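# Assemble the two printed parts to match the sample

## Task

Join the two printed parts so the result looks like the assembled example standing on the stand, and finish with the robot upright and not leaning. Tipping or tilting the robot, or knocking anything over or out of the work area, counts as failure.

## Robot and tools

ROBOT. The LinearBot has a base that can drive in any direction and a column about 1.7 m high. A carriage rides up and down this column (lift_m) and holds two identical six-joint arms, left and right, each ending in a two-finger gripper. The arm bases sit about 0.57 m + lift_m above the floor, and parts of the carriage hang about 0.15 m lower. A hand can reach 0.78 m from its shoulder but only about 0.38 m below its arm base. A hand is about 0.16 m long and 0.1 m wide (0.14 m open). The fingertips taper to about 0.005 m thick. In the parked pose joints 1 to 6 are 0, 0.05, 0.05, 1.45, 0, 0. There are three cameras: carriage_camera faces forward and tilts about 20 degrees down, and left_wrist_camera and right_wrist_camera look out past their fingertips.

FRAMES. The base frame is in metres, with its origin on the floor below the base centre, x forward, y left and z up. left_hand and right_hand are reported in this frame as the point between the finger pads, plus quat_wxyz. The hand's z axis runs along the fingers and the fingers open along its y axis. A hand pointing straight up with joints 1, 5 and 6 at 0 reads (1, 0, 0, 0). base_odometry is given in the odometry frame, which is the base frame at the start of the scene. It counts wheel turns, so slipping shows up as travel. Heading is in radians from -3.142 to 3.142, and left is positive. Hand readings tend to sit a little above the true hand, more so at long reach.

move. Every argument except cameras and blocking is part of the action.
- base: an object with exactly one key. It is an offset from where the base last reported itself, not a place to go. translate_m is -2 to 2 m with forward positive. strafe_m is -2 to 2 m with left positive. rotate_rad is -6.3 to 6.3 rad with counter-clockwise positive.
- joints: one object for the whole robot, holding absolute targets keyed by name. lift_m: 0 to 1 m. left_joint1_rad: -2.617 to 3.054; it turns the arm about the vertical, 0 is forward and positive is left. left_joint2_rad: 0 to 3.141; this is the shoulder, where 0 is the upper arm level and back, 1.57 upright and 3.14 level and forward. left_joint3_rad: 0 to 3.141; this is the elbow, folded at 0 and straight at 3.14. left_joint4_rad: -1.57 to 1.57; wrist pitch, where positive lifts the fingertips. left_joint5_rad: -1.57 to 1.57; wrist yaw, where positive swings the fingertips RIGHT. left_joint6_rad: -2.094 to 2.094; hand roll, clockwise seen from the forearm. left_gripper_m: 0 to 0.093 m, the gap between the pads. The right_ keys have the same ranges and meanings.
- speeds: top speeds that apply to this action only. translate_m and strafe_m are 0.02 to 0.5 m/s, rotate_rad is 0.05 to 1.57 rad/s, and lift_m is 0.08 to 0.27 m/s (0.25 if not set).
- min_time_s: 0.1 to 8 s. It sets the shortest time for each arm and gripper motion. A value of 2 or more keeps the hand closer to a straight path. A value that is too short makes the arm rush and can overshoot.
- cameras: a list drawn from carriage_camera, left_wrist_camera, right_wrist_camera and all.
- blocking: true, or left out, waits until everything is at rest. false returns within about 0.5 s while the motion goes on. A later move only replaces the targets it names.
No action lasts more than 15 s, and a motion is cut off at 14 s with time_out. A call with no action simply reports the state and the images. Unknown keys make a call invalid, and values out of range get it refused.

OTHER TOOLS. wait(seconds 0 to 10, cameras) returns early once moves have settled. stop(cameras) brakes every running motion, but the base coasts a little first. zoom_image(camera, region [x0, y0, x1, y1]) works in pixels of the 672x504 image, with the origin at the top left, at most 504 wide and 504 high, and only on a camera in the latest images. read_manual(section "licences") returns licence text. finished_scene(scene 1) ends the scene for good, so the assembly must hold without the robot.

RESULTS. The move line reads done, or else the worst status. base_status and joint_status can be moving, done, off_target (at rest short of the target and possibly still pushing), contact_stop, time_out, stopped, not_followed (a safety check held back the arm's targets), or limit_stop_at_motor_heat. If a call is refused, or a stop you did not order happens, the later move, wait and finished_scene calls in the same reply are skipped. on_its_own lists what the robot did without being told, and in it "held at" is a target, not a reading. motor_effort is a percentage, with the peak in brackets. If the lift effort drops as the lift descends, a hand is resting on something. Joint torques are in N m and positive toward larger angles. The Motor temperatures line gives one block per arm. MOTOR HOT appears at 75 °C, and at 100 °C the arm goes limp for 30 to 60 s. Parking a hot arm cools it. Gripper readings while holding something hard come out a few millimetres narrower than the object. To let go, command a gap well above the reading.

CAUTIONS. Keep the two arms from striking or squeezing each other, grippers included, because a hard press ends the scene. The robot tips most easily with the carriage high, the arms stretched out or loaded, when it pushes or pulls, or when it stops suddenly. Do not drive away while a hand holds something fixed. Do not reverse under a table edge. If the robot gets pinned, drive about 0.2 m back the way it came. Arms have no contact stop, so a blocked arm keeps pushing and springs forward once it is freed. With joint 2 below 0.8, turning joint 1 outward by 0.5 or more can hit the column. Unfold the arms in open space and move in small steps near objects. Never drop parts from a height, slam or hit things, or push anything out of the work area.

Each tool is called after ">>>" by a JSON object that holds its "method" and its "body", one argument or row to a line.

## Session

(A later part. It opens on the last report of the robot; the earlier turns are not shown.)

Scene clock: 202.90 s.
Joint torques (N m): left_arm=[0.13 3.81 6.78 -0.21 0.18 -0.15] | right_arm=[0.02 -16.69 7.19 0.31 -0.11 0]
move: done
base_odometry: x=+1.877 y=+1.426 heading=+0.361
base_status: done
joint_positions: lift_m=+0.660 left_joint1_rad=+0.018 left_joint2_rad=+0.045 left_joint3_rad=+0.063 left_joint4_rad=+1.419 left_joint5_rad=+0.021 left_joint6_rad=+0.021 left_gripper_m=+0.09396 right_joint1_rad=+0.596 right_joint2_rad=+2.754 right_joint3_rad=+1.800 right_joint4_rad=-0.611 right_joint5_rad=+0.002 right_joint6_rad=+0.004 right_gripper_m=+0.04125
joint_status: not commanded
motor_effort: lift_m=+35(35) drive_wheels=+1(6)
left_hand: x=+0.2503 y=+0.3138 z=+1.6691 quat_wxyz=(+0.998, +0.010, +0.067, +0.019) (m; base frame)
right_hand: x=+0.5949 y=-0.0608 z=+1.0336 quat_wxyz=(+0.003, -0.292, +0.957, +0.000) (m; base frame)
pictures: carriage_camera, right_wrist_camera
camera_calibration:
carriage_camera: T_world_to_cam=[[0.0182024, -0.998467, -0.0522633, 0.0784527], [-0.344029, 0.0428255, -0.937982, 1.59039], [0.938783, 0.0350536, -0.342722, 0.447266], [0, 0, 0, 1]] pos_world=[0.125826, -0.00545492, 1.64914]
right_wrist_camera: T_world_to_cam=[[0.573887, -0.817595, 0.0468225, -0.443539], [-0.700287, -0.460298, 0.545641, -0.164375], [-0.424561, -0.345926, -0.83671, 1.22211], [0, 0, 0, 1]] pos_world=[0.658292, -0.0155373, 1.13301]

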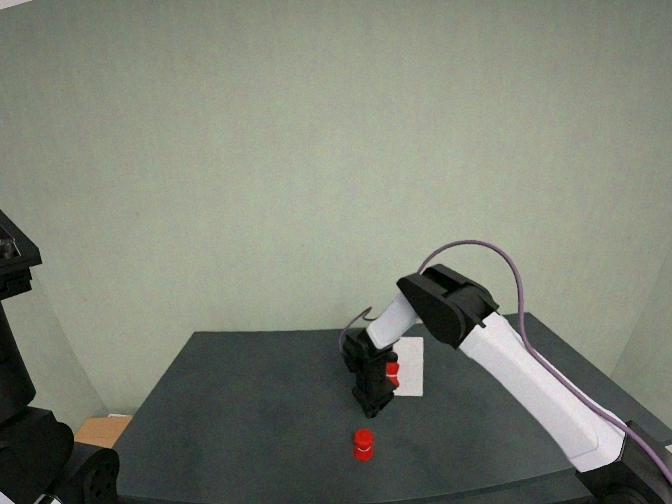

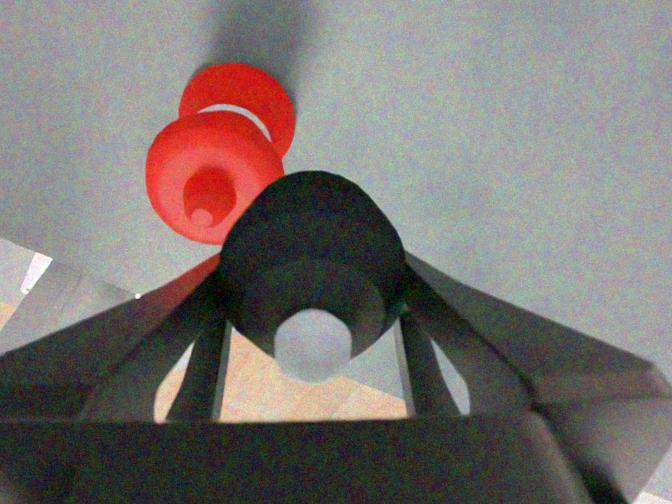

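>>> {"method": "move", "body": {
  "base": {"translate_m":-0.034},
  "speeds": {"translate_m":0.04}
}}

>>> {"method": "move", "body": {
  "base": {"strafe_m":0.025},
  "speeds": {"strafe_m":0.04},
  "cameras": ["carriage_camera","right_wrist_camera"]
}}

>>> {"method": "zoom_image", "body": {
  "camera": "carriage_camera",
  "region": [280, 360, 440, 500]
}}

Scene clock: 215.70 s.
Joint torques (N m): left_arm=[0.13 3.84 6.86 -0.19 0.18 -0.15] | right_arm=[0.06 -16.65 7.21 0.3 -0.11 0]
Motor temperatures (°C): left_arm=[15 19 29 16 18 17 16] | right_arm=[15 48 23 16 16 17 15]
move: done
base_odometry: x=+1.846 y=+1.414 heading=+0.361
base_status: done
joint_positions: lift_m=+0.660 left_joint1_rad=+0.018 left_joint2_rad=+0.045 left_joint3_rad=+0.063 left_joint4_rad=+1.417 left_joint5_rad=+0.021 left_joint6_rad=+0.021 left_gripper_m=+0.09396 right_joint1_rad=+0.595 right_joint2_rad=+2.754 right_joint3_rad=+1.800 right_joint4_rad=-0.610 right_joint5_rad=+0.002 right_joint6_rad=+0.004 right_gripper_m=+0.04125
joint_status: not commanded
motor_effort: lift_m=+35(35) drive_wheels=+0(3)
left_hand: x=+0.2506 y=+0.3138 z=+1.6691 quat_wxyz=(+0.997, +0.010, +0.068, +0.019) (m; base frame)
right_hand: x=+0.5954 y=-0.0611 z=+1.0336 quat_wxyz=(+0.003, -0.291, +0.957, +0.000) (m; base frame)
pictures: none

Scene clock: 216.87 s.
Joint torques (N m): left_arm=[0.14 3.79 6.84 -0.19 0.17 -0.14] | right_arm=[0.06 -16.7 7.13 0.28 -0.11 0]
move: done
base_odometry: x=+1.837 y=+1.438 heading=+0.361
base_status: done
joint_positions: lift_m=+0.660 left_joint1_rad=+0.017 left_joint2_rad=+0.045 left_joint3_rad=+0.063 left_joint4_rad=+1.417 left_joint5_rad=+0.021 left_joint6_rad=+0.021 left_gripper_m=+0.09396 right_joint1_rad=+0.595 right_joint2_rad=+2.754 right_joint3_rad=+1.800 right_joint4_rad=-0.610 right_joint5_rad=+0.002 right_joint6_rad=+0.004 right_gripper_m=+0.04125
joint_status: not commanded
motor_effort: lift_m=+35(35) drive_wheels=+0(5)
left_hand: x=+0.2506 y=+0.3138 z=+1.6691 quat_wxyz=(+0.997, +0.010, +0.068, +0.019) (m; base frame)
right_hand: x=+0.5953 y=-0.0610 z=+1.0336 quat_wxyz=(+0.003, -0.291, +0.957, +0.000) (m; base frame)
pictures: carriage_camera, right_wrist_camera
camera_calibration:
carriage_camera: T_world_to_cam=[[0.0182024, -0.998467, -0.0522633, 0.0784527], [-0.344029, 0.0428255, -0.937982, 1.59039], [0.938783, 0.0350536, -0.342722, 0.447266], [0, 0, 0, 1]] pos_world=[0.125826, -0.00545492, 1.64914]
right_wrist_camera: T_world_to_cam=[[0.573236, -0.81805, 0.0468349, -0.443613], [-0.70099, -0.460007, 0.544983, -0.163074], [-0.424279, -0.345235, -0.837138, 1.22257], [0, 0, 0, 1]] pos_world=[0.658694, -0.0158377, 1.13311]

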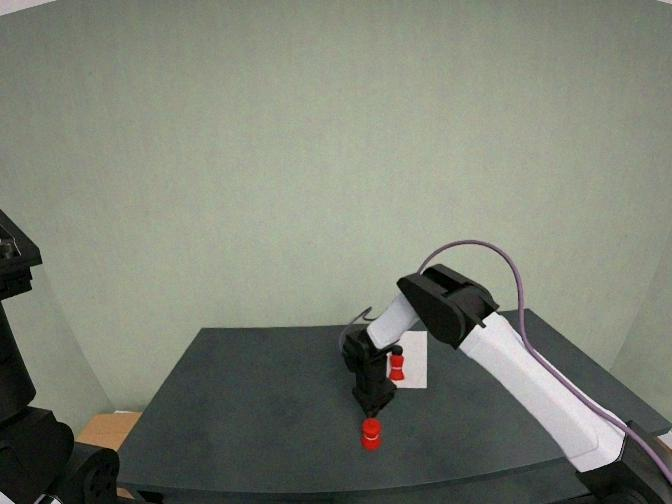

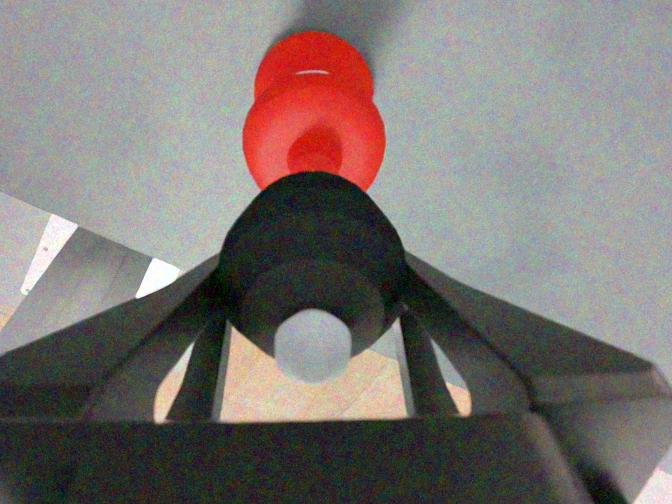

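Scaled by 3.150 from the camera's 672x504 image, which has a finer 960x720 frame.

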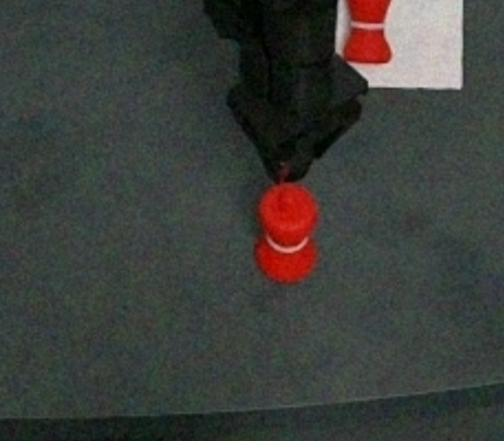

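>>> {"method": "move", "body": {
  "joints": {"lift_m":0.634},
  "speeds": {"lift_m":0.08},
  "cameras": ["carriage_camera","right_wrist_camera"]
}}

>>> {"method": "zoom_image", "body": {
  "camera": "carriage_camera",
  "region": [330, 370, 430, 470]
}}

>>> {"method": "zoom_image", "body": {
  "camera": "right_wrist_camera",
  "region": [200, 20, 440, 400]
}}

Scene clock: 227.27 s.
Joint torques (N m): left_arm=[0.12 3.84 6.72 -0.21 0.17 -0.15] | right_arm=[0.1 -16.81 6.93 0.31 -0.11 0]
move: done
base_odometry: x=+1.837 y=+1.438 heading=+0.361
base_status: not commanded
joint_positions: lift_m=+0.634 left_joint1_rad=+0.017 left_joint2_rad=+0.045 left_joint3_rad=+0.063 left_joint4_rad=+1.417 left_joint5_rad=+0.021 left_joint6_rad=+0.021 left_gripper_m=+0.09396 right_joint1_rad=+0.595 right_joint2_rad=+2.755 right_joint3_rad=+1.802 right_joint4_rad=-0.610 right_joint5_rad=+0.002 right_joint6_rad=+0.004 right_gripper_m=+0.04125
joint_status: all done
motor_effort: lift_m=+30(32) drive_wheels=+0(0)
left_hand: x=+0.2506 y=+0.3138 z=+1.6434 quat_wxyz=(+0.997, +0.010, +0.068, +0.019) (m; base frame)
right_hand: x=+0.5958 y=-0.0606 z=+1.0080 quat_wxyz=(+0.004, -0.291, +0.957, +0.000) (m; base frame)
pictures: carriage_camera, right_wrist_camera
camera_calibration:
carriage_camera: T_world_to_cam=[[0.0182024, -0.998467, -0.0522633, 0.0771148], [-0.344029, 0.0428255, -0.937982, 1.56638], [0.938783, 0.0350536, -0.342722, 0.438492], [0, 0, 0, 1]] pos_world=[0.125826, -0.00545492, 1.62354]
right_wrist_camera: T_world_to_cam=[[0.573182, -0.818089, 0.0468288, -0.44236], [-0.701661, -0.460485, 0.543714, -0.146919], [-0.423242, -0.344505, -0.837963, 1.20175], [0, 0, 0, 1]] pos_world=[0.659095, -0.0155373, 1.10762]

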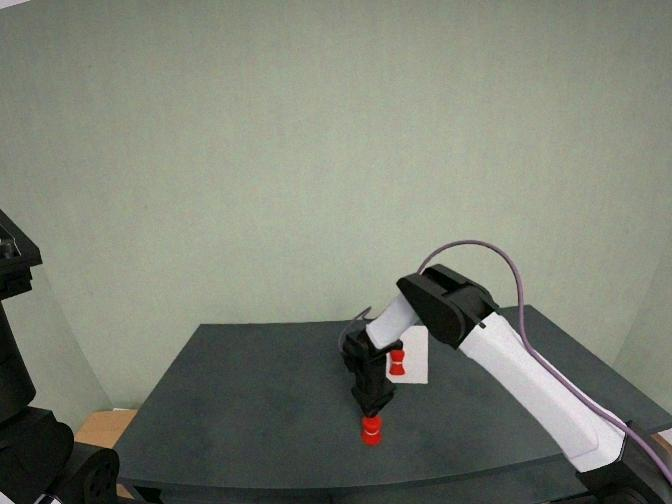

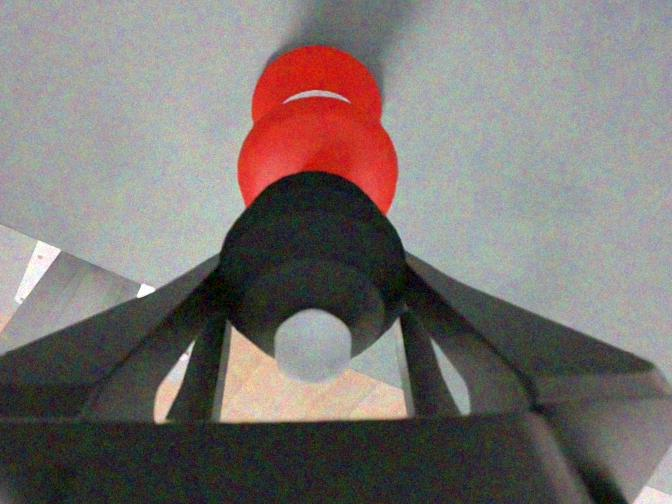

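Scaled by 5.040 from the camera's 672x504 image, which has a finer 960x720 frame.

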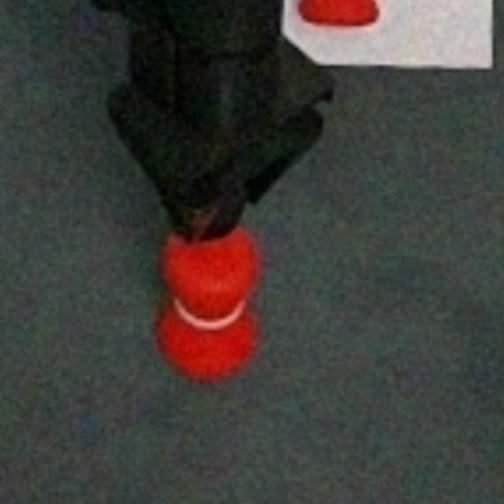

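Scaled by 1.326 from the camera's 672x504 image, which has a finer 960x720 frame.

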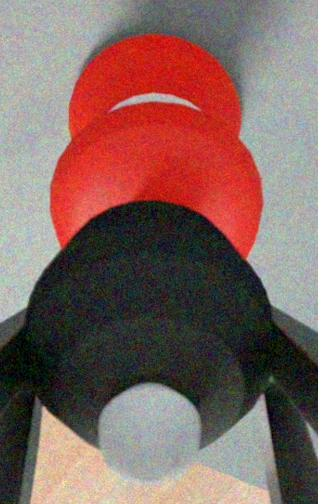

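>>> {"method": "move", "body": {
  "joints": {"lift_m":0.618},
  "speeds": {"lift_m":0.08},
  "cameras": ["carriage_camera","right_wrist_camera"]
}}

>>> {"method": "zoom_image", "body": {
  "camera": "carriage_camera",
  "region": [330, 370, 430, 470]
}}

>>> {"method": "zoom_image", "body": {
  "camera": "right_wrist_camera",
  "region": [200, 20, 440, 400]
}}

Scene clock: 233.63 s.
Joint torques (N m): left_arm=[0.13 3.84 6.86 -0.19 0.18 -0.15] | right_arm=[0.01 -16.77 6.97 0.32 -0.11 0]
Motor temperatures (°C): left_arm=[15 19 29 16 18 17 16] | right_arm=[15 54 23 16 16 17 15]
move: done
base_odometry: x=+1.837 y=+1.438 heading=+0.361
base_status: not commanded
joint_positions: lift_m=+0.618 left_joint1_rad=+0.017 left_joint2_rad=+0.045 left_joint3_rad=+0.063 left_joint4_rad=+1.417 left_joint5_rad=+0.021 left_joint6_rad=+0.021 left_gripper_m=+0.09396 right_joint1_rad=+0.595 right_joint2_rad=+2.755 right_joint3_rad=+1.803 right_joint4_rad=-0.610 right_joint5_rad=+0.002 right_joint6_rad=+0.004 right_gripper_m=+0.04125
joint_status: all done
motor_effort: lift_m=+30(31) drive_wheels=+0(0)
left_hand: x=+0.2506 y=+0.3138 z=+1.6275 quat_wxyz=(+0.997, +0.010, +0.068, +0.019) (m; base frame)
right_hand: x=+0.5961 y=-0.0604 z=+0.9922 quat_wxyz=(+0.004, -0.291, +0.957, +0.001) (m; base frame)
pictures: carriage_camera, right_wrist_camera
camera_calibration:
carriage_camera: T_world_to_cam=[[0.0182024, -0.998467, -0.0522633, 0.0762786], [-0.344029, 0.0428255, -0.937982, 1.55137], [0.938783, 0.0350536, -0.342722, 0.433009], [0, 0, 0, 1]] pos_world=[0.125826, -0.00545492, 1.60754]
right_wrist_camera: T_world_to_cam=[[0.573189, -0.818079, 0.0469156, -0.441676], [-0.702011, -0.460722, 0.543061, -0.137212], [-0.422652, -0.344212, -0.838382, 1.18882], [0, 0, 0, 1]] pos_world=[0.659295, -0.0153371, 1.09192]

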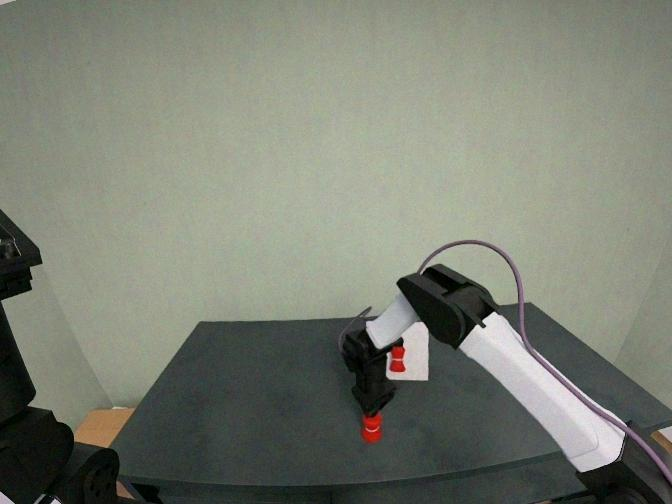

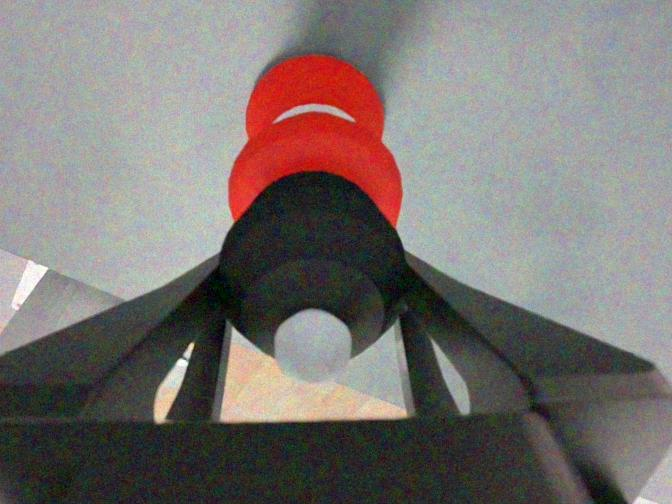

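Scaled by 5.040 from the camera's 672x504 image, which has a finer 960x720 frame.

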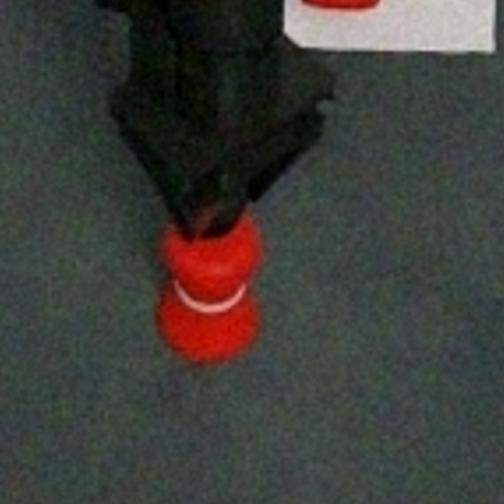

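Scaled by 1.326 from the camera's 672x504 image, which has a finer 960x720 frame.

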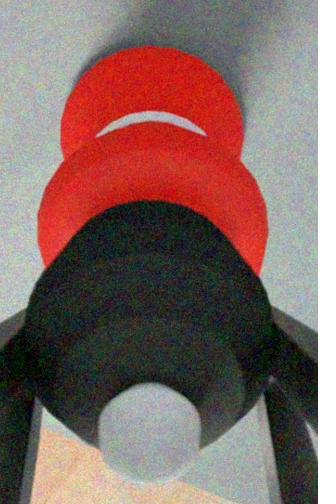

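>>> {"method": "move", "body": {
  "joints": {"lift_m":0.609},
  "speeds": {"lift_m":0.08},
  "cameras": ["carriage_camera","right_wrist_camera"]
}}

>>> {"method": "zoom_image", "body": {
  "camera": "carriage_camera",
  "region": [330, 370, 430, 470]
}}

>>> {"method": "zoom_image", "body": {
  "camera": "right_wrist_camera",
  "region": [200, 20, 440, 400]
}}

Scene clock: 238.83 s.
Joint torques (N m): left_arm=[0.13 3.9 6.95 -0.18 0.17 -0.15] | right_arm=[0.09 -17.14 6.82 0.33 -0.11 0]
Motor temperatures (°C): left_arm=[15 19 29 16 18 17 16] | right_arm=[15 55 24 16 16 17 16]
move: done
base_odometry: x=+1.837 y=+1.438 heading=+0.361
base_status: not commanded
joint_positions: lift_m=+0.609 left_joint1_rad=+0.017 left_joint2_rad=+0.045 left_joint3_rad=+0.063 left_joint4_rad=+1.417 left_joint5_rad=+0.021 left_joint6_rad=+0.021 left_gripper_m=+0.09396 right_joint1_rad=+0.595 right_joint2_rad=+2.758 right_joint3_rad=+1.803 right_joint4_rad=-0.614 right_joint5_rad=+0.002 right_joint6_rad=+0.004 right_gripper_m=+0.04125
joint_status: all done
motor_effort: lift_m=+31(31) drive_wheels=+0(0)
left_hand: x=+0.2506 y=+0.3138 z=+1.6184 quat_wxyz=(+0.997, +0.010, +0.068, +0.019) (m; base frame)
right_hand: x=+0.5946 y=-0.0614 z=+0.9821 quat_wxyz=(+0.001, -0.291, +0.957, -0.001) (m; base frame)
pictures: carriage_camera, right_wrist_camera
camera_calibration:
carriage_camera: T_world_to_cam=[[0.0182024, -0.998467, -0.0522633, 0.075803], [-0.344029, 0.0428255, -0.937982, 1.54283], [0.938783, 0.0350536, -0.342722, 0.42989], [0, 0, 0, 1]] pos_world=[0.125826, -0.00545492, 1.59844]
right_wrist_camera: T_world_to_cam=[[0.573436, -0.817915, 0.0467717, -0.441152], [-0.698912, -0.45862, 0.548808, -0.140524], [-0.427428, -0.347395, -0.834639, 1.17829], [0, 0, 0, 1]] pos_world=[0.658393, -0.0159387, 1.0812]

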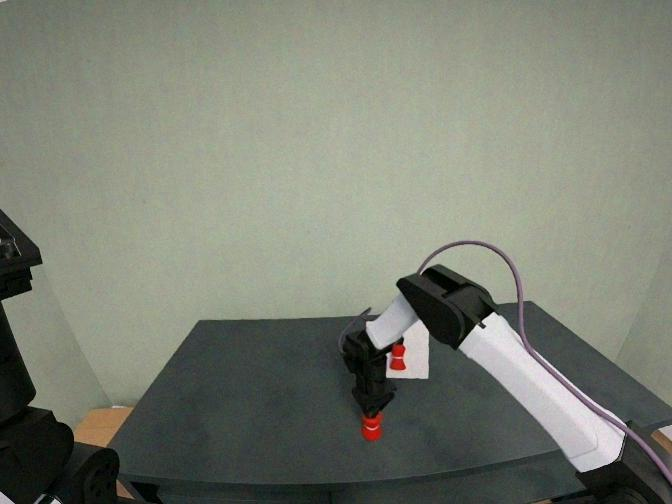

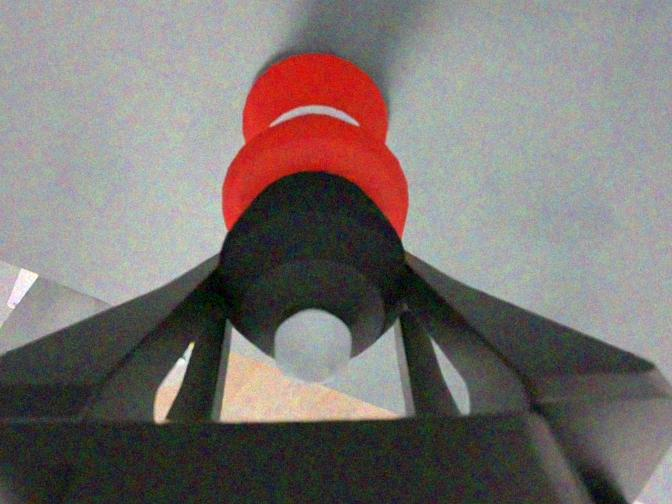

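Scaled by 5.040 from the camera's 672x504 image, which has a finer 960x720 frame.

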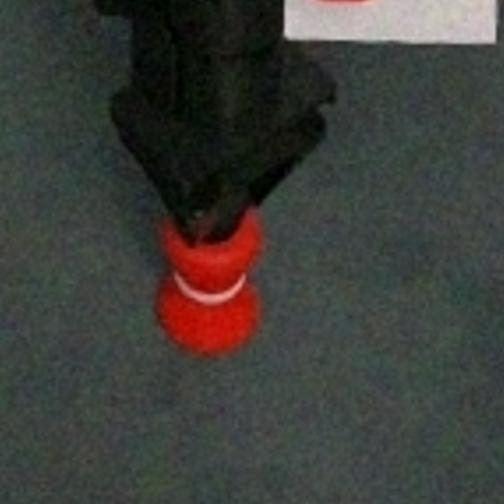

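Scaled by 1.326 from the camera's 672x504 image, which has a finer 960x720 frame.

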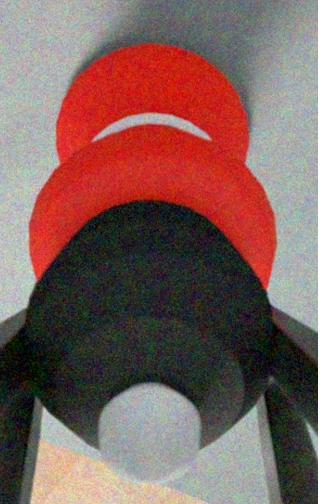

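>>> {"method": "move", "body": {
  "joints": {"lift_m":0.602},
  "speeds": {"lift_m":0.08},
  "cameras": ["carriage_camera","right_wrist_camera"]
}}

>>> {"method": "zoom_image", "body": {
  "camera": "right_wrist_camera",
  "region": [200, 20, 440, 400]
}}

Scene clock: 247.47 s.
Joint torques (N m): left_arm=[0.13 3.85 6.87 -0.17 0.17 -0.15] | right_arm=[0.03 -16.39 6.72 0.47 -0.11 0]
move: done
base_odometry: x=+1.837 y=+1.438 heading=+0.361
base_status: not commanded
joint_positions: lift_m=+0.602 left_joint1_rad=+0.017 left_joint2_rad=+0.045 left_joint3_rad=+0.063 left_joint4_rad=+1.417 left_joint5_rad=+0.021 left_joint6_rad=+0.021 left_gripper_m=+0.09396 right_joint1_rad=+0.595 right_joint2_rad=+2.751 right_joint3_rad=+1.805 right_joint4_rad=-0.631 right_joint5_rad=+0.002 right_joint6_rad=+0.004 right_gripper_m=+0.04125
joint_status: all done
motor_effort: lift_m=+28(33) drive_wheels=+0(0)
left_hand: x=+0.2506 y=+0.3138 z=+1.6116 quat_wxyz=(+0.997, +0.010, +0.068, +0.019) (m; base frame)
right_hand: x=+0.5937 y=-0.0622 z=+0.9785 quat_wxyz=(-0.003, -0.291, +0.957, -0.002) (m; base frame)
pictures: carriage_camera, right_wrist_camera
camera_calibration:
carriage_camera: T_world_to_cam=[[0.0182024, -0.998467, -0.0522633, 0.0754528], [-0.344029, 0.0428255, -0.937982, 1.53655], [0.938783, 0.0350536, -0.342722, 0.427594], [0, 0, 0, 1]] pos_world=[0.125826, -0.00545492, 1.59174]
right_wrist_camera: T_world_to_cam=[[0.57343, -0.817926, 0.0466365, -0.441019], [-0.695589, -0.456007, 0.55517, -0.14753], [-0.432822, -0.350791, -0.830428, 1.17351], [0, 0, 0, 1]] pos_world=[0.658191, -0.0163406, 1.07698]

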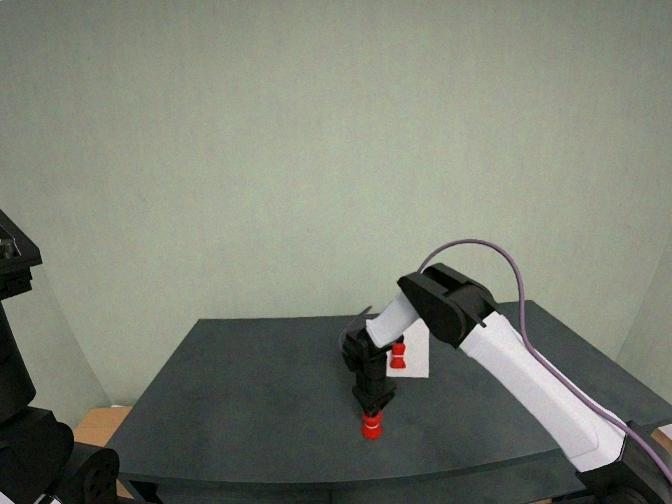

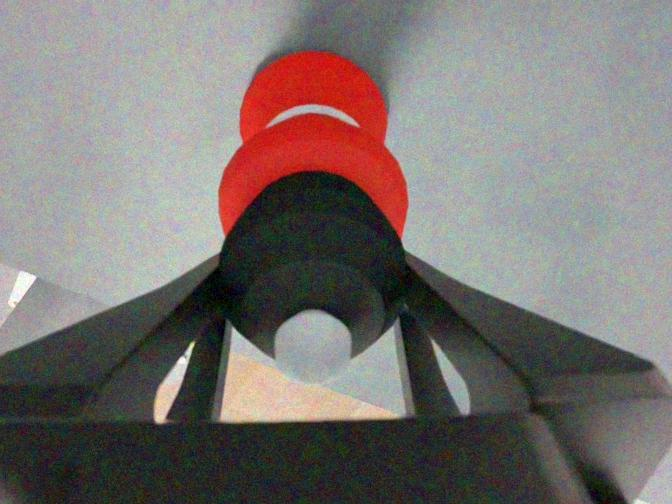

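Scaled by 1.326 from the camera's 672x504 image, which has a finer 960x720 frame.

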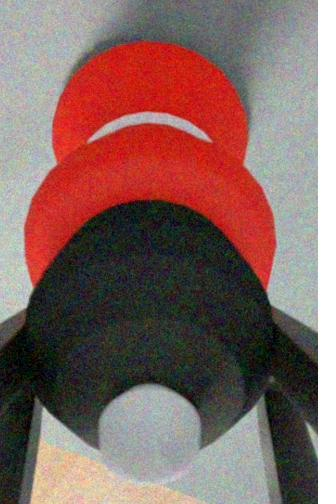

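>>> {"method": "move", "body": {
  "joints": {"lift_m":0.607},
  "speeds": {"lift_m":0.08}
}}

>>> {"method": "move", "body": {
  "joints": {"right_gripper_m":0.093},
  "min_time_s": 2,
  "cameras": ["carriage_camera","right_wrist_camera"]
}}

>>> {"method": "zoom_image", "body": {
  "camera": "carriage_camera",
  "region": [330, 370, 430, 470]
}}

Scene clock: 256.80 s.
Joint torques (N m): left_arm=[0.13 3.79 6.83 -0.18 0.18 -0.15] | right_arm=[0.03 -16.5 6.68 0.39 -0.11 0]
move: done
base_odometry: x=+1.837 y=+1.438 heading=+0.361
base_status: not commanded
joint_positions: lift_m=+0.607 left_joint1_rad=+0.017 left_joint2_rad=+0.045 left_joint3_rad=+0.063 left_joint4_rad=+1.417 left_joint5_rad=+0.021 left_joint6_rad=+0.021 left_gripper_m=+0.09396 right_joint1_rad=+0.595 right_joint2_rad=+2.752 right_joint3_rad=+1.805 right_joint4_rad=-0.619 right_joint5_rad=+0.002 right_joint6_rad=+0.004 right_gripper_m=+0.04125
joint_status: all done
motor_effort: lift_m=+36(41) drive_wheels=+0(0)
left_hand: x=+0.2505 y=+0.3138 z=+1.6161 quat_wxyz=(+0.998, +0.010, +0.067, +0.019) (m; base frame)
right_hand: x=+0.5957 y=-0.0609 z=+0.9824 quat_wxyz=(+0.002, -0.291, +0.957, +0.000) (m; base frame)
pictures: none

Scene clock: 259.10 s.
Joint torques (N m): left_arm=[0.14 3.82 6.83 -0.19 0.17 -0.15] | right_arm=[0.06 -16.53 6.75 0.38 -0.11 0]
move: done
base_odometry: x=+1.837 y=+1.438 heading=+0.361
base_status: not commanded
joint_positions: lift_m=+0.607 left_joint1_rad=+0.017 left_joint2_rad=+0.045 left_joint3_rad=+0.063 left_joint4_rad=+1.417 left_joint5_rad=+0.021 left_joint6_rad=+0.021 left_gripper_m=+0.09396 right_joint1_rad=+0.595 right_joint2_rad=+2.752 right_joint3_rad=+1.805 right_joint4_rad=-0.619 right_joint5_rad=+0.002 right_joint6_rad=+0.004 right_gripper_m=+0.09288
joint_status: all done
motor_effort: lift_m=+35(36) drive_wheels=+0(0)
left_hand: x=+0.2505 y=+0.3138 z=+1.6161 quat_wxyz=(+0.998, +0.010, +0.067, +0.019) (m; base frame)
right_hand: x=+0.5959 y=-0.0608 z=+0.9824 quat_wxyz=(+0.003, -0.291, +0.957, +0.000) (m; base frame)
pictures: carriage_camera, right_wrist_camera
camera_calibration:
carriage_camera: T_world_to_cam=[[0.0182024, -0.998467, -0.0522633, 0.0756776], [-0.344029, 0.0428255, -0.937982, 1.54058], [0.938783, 0.0350536, -0.342722, 0.429068], [0, 0, 0, 1]] pos_world=[0.125826, -0.00545492, 1.59604]
right_wrist_camera: T_world_to_cam=[[0.573011, -0.818209, 0.0468229, -0.441203], [-0.700458, -0.459286, 0.546273, -0.136166], [-0.42546, -0.345818, -0.836297, 1.1798], [0, 0, 0, 1]] pos_world=[0.659395, -0.0155382, 1.08171]

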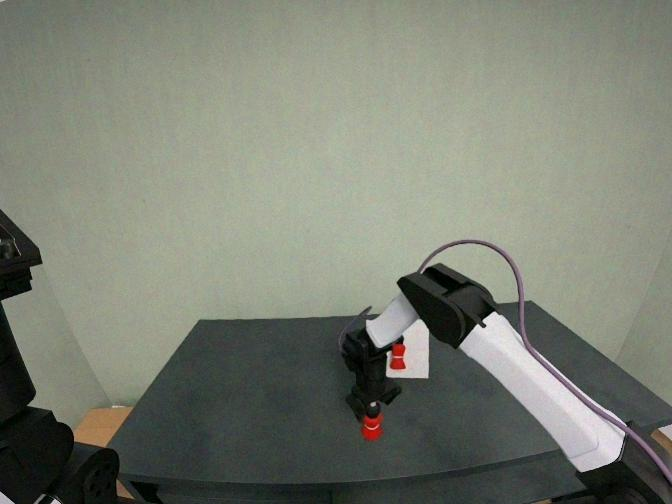

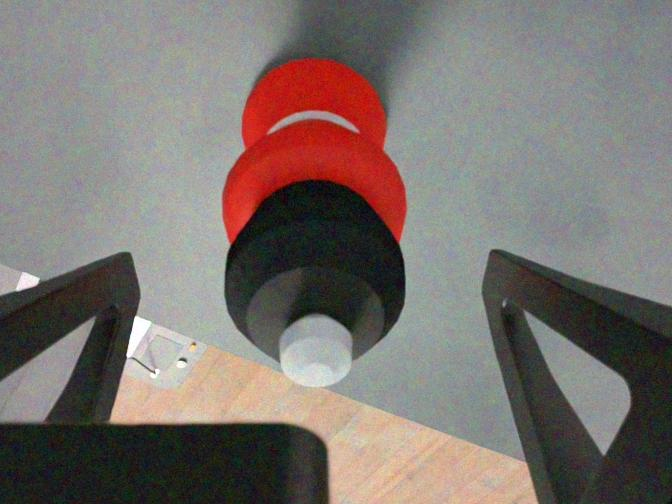

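Scaled by 5.040 from the camera's 672x504 image, which has a finer 960x720 frame.

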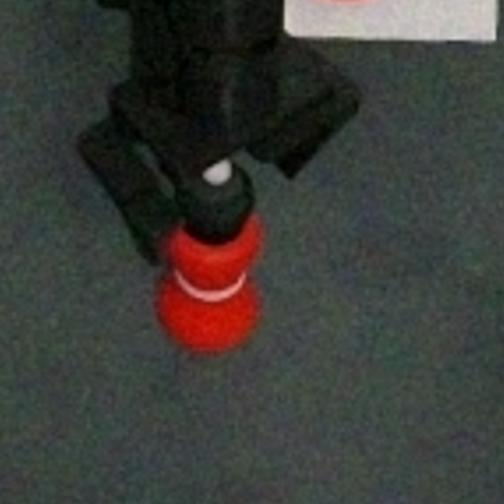

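>>> {"method": "move", "body": {
  "joints": {"lift_m":0.75},
  "speeds": {"lift_m":0.12}
}}

>>> {"method": "move", "body": {
  "joints": {"right_joint1_rad":0,"right_joint2_rad":0.05,"right_joint3_rad":0.05,"right_joint4_rad":1.45,"right_joint5_rad":0,"right_joint6_rad":0},
  "min_time_s": 3
}}

>>> {"method": "move", "body": {
  "joints": {"lift_m":0.35},
  "base": {"translate_m":-0.25},
  "speeds": {"translate_m":0.2},
  "cameras": ["carriage_camera"]
}}

>>> {"method": "zoom_image", "body": {
  "camera": "carriage_camera",
  "region": [330, 240, 430, 340]
}}

Scene clock: 271.53 s.
Joint torques (N m): left_arm=[0.13 3.75 6.84 -0.22 0.17 -0.14] | right_arm=[0.03 -16.75 6.72 0.33 -0.11 0]
move: done
base_odometry: x=+1.837 y=+1.438 heading=+0.361
base_status: not commanded
joint_positions: lift_m=+0.750 left_joint1_rad=+0.017 left_joint2_rad=+0.045 left_joint3_rad=+0.063 left_joint4_rad=+1.417 left_joint5_rad=+0.021 left_joint6_rad=+0.021 left_gripper_m=+0.09396 right_joint1_rad=+0.595 right_joint2_rad=+2.754 right_joint3_rad=+1.805 right_joint4_rad=-0.611 right_joint5_rad=+0.002 right_joint6_rad=+0.004 right_gripper_m=+0.09288
joint_status: all done
motor_effort: lift_m=+35(47) drive_wheels=+0(0)
left_hand: x=+0.2505 y=+0.3138 z=+1.7592 quat_wxyz=(+0.998, +0.010, +0.067, +0.019) (m; base frame)
right_hand: x=+0.5970 y=-0.0600 z=+1.1248 quat_wxyz=(+0.005, -0.291, +0.957, +0.001) (m; base frame)
pictures: none

Scene clock: 274.87 s.
Joint torques (N m): left_arm=[0.16 3.81 6.83 -0.18 0.18 -0.16] | right_arm=[-0.32 3.62 5.37 -0.11 -0.11 0]
move: done
base_odometry: x=+1.837 y=+1.438 heading=+0.361
base_status: not commanded
joint_positions: lift_m=+0.750 left_joint1_rad=+0.017 left_joint2_rad=+0.045 left_joint3_rad=+0.063 left_joint4_rad=+1.417 left_joint5_rad=+0.021 left_joint6_rad=+0.021 left_gripper_m=+0.09396 right_joint1_rad=+0.005 right_joint2_rad=+0.057 right_joint3_rad=+0.064 right_joint4_rad=+1.439 right_joint5_rad=+0.002 right_joint6_rad=+0.004 right_gripper_m=+0.09288
joint_status: all done
motor_effort: lift_m=+35(35) drive_wheels=+0(1)
left_hand: x=+0.2505 y=+0.3138 z=+1.7592 quat_wxyz=(+0.998, +0.010, +0.067, +0.019) (m; base frame)
right_hand: x=+0.2489 y=-0.3169 z=+1.7599 quat_wxyz=(+0.998, +0.001, +0.062, +0.005) (m; base frame)
pictures: none

Scene clock: 277.20 s.
Joint torques (N m): left_arm=[0.14 3.84 6.8 -0.19 0.16 -0.15] | right_arm=[-0.29 4.15 5.86 -0.22 -0.11 0]
Motor temperatures (°C): left_arm=[15 19 30 16 18 17 16] | right_arm=[15 49 24 17 16 17 15]
move: done
base_odometry: x=+1.603 y=+1.349 heading=+0.361
base_status: done
joint_positions: lift_m=+0.350 left_joint1_rad=+0.017 left_joint2_rad=+0.045 left_joint3_rad=+0.063 left_joint4_rad=+1.417 left_joint5_rad=+0.021 left_joint6_rad=+0.021 left_gripper_m=+0.09396 right_joint1_rad=+0.005 right_joint2_rad=+0.053 right_joint3_rad=+0.059 right_joint4_rad=+1.448 right_joint5_rad=+0.002 right_joint6_rad=+0.004 right_gripper_m=+0.09288
joint_status: all done
motor_effort: lift_m=+30(32) drive_wheels=-2(5)
left_hand: x=+0.2505 y=+0.3138 z=+1.3596 quat_wxyz=(+0.998, +0.010, +0.067, +0.019) (m; base frame)
right_hand: x=+0.2469 y=-0.3169 z=+1.3592 quat_wxyz=(+0.998, +0.001, +0.058, +0.005) (m; base frame)
pictures: carriage_camera
camera_calibration:
carriage_camera: T_world_to_cam=[[0.0182024, -0.998467, -0.0522633, 0.062272], [-0.344029, 0.0428255, -0.937982, 1.29999], [0.938783, 0.0350536, -0.342722, 0.341159], [0, 0, 0, 1]] pos_world=[0.125826, -0.00545492, 1.33954]

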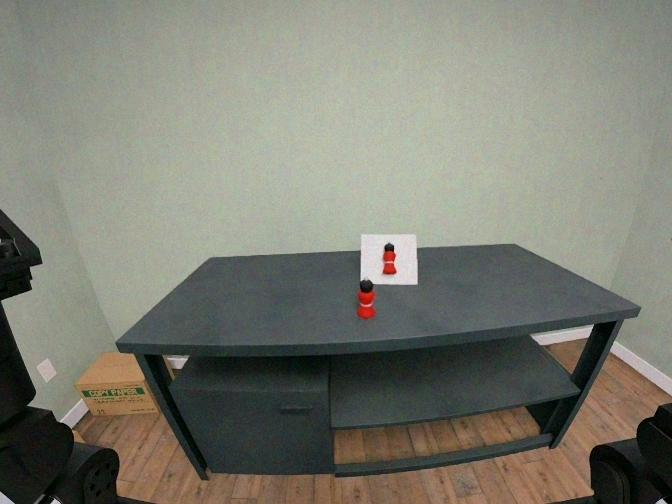

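Scaled by 5.040 from the camera's 672x504 image, which has a finer 960x720 frame.

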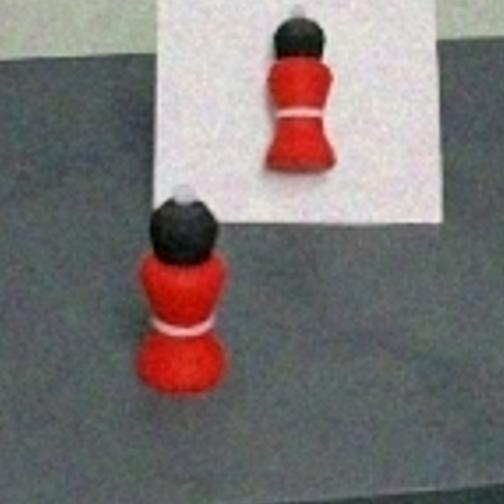

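>>> {"method": "move", "body": {
  "joints": {"lift_m":0.0},
  "cameras": ["carriage_camera"]
}}

>>> {"method": "zoom_image", "body": {
  "camera": "carriage_camera",
  "region": [340, 160, 410, 230]
}}

Scene clock: 285.70 s.
Joint torques (N m): left_arm=[0.13 3.86 6.83 -0.18 0.17 -0.16] | right_arm=[-0.31 4.16 5.85 -0.22 -0.11 0]
move: done
base_odometry: x=+1.603 y=+1.349 heading=+0.361
base_status: not commanded
joint_positions: lift_m=+0.003 left_joint1_rad=+0.017 left_joint2_rad=+0.045 left_joint3_rad=+0.063 left_joint4_rad=+1.417 left_joint5_rad=+0.021 left_joint6_rad=+0.021 left_gripper_m=+0.09396 right_joint1_rad=+0.005 right_joint2_rad=+0.053 right_joint3_rad=+0.059 right_joint4_rad=+1.448 right_joint5_rad=+0.002 right_joint6_rad=+0.004 right_gripper_m=+0.09288
joint_status: all done
joint sent to its limit — lift_m, lower limit.
motor_effort: lift_m=+30(32) drive_wheels=-2(2)
left_hand: x=+0.2505 y=+0.3138 z=+1.0124 quat_wxyz=(+0.998, +0.010, +0.067, +0.019) (m; base frame)
right_hand: x=+0.2469 y=-0.3169 z=+1.0120 quat_wxyz=(+0.998, +0.001, +0.058, +0.005) (m; base frame)
pictures: carriage_camera
camera_calibration:
carriage_camera: T_world_to_cam=[[0.0182024, -0.998467, -0.0522633, 0.0441262], [-0.344029, 0.0428255, -0.937982, 0.974322], [0.938783, 0.0350536, -0.342722, 0.222166], [0, 0, 0, 1]] pos_world=[0.125826, -0.00545492, 0.992344]

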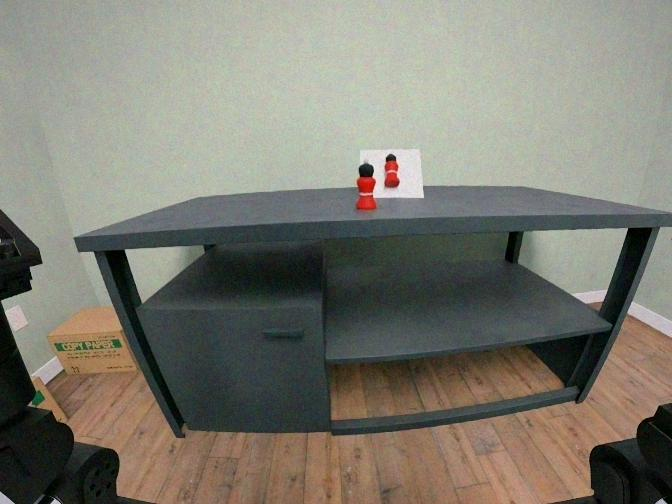

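Scaled by 7.200 from the camera's 672x504 image, which has a finer 960x720 frame.

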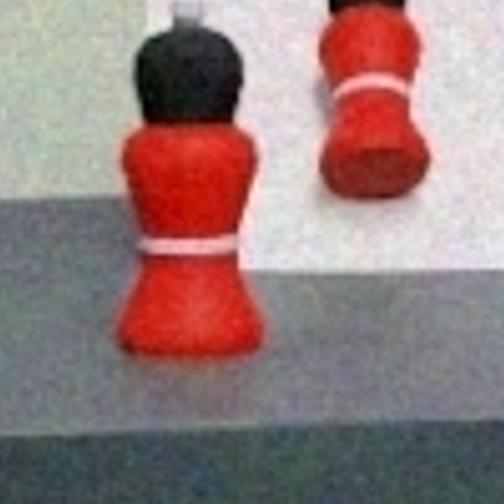

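>>> {"method": "finished_scene", "body": {

}}

The scene is finished: the task was done.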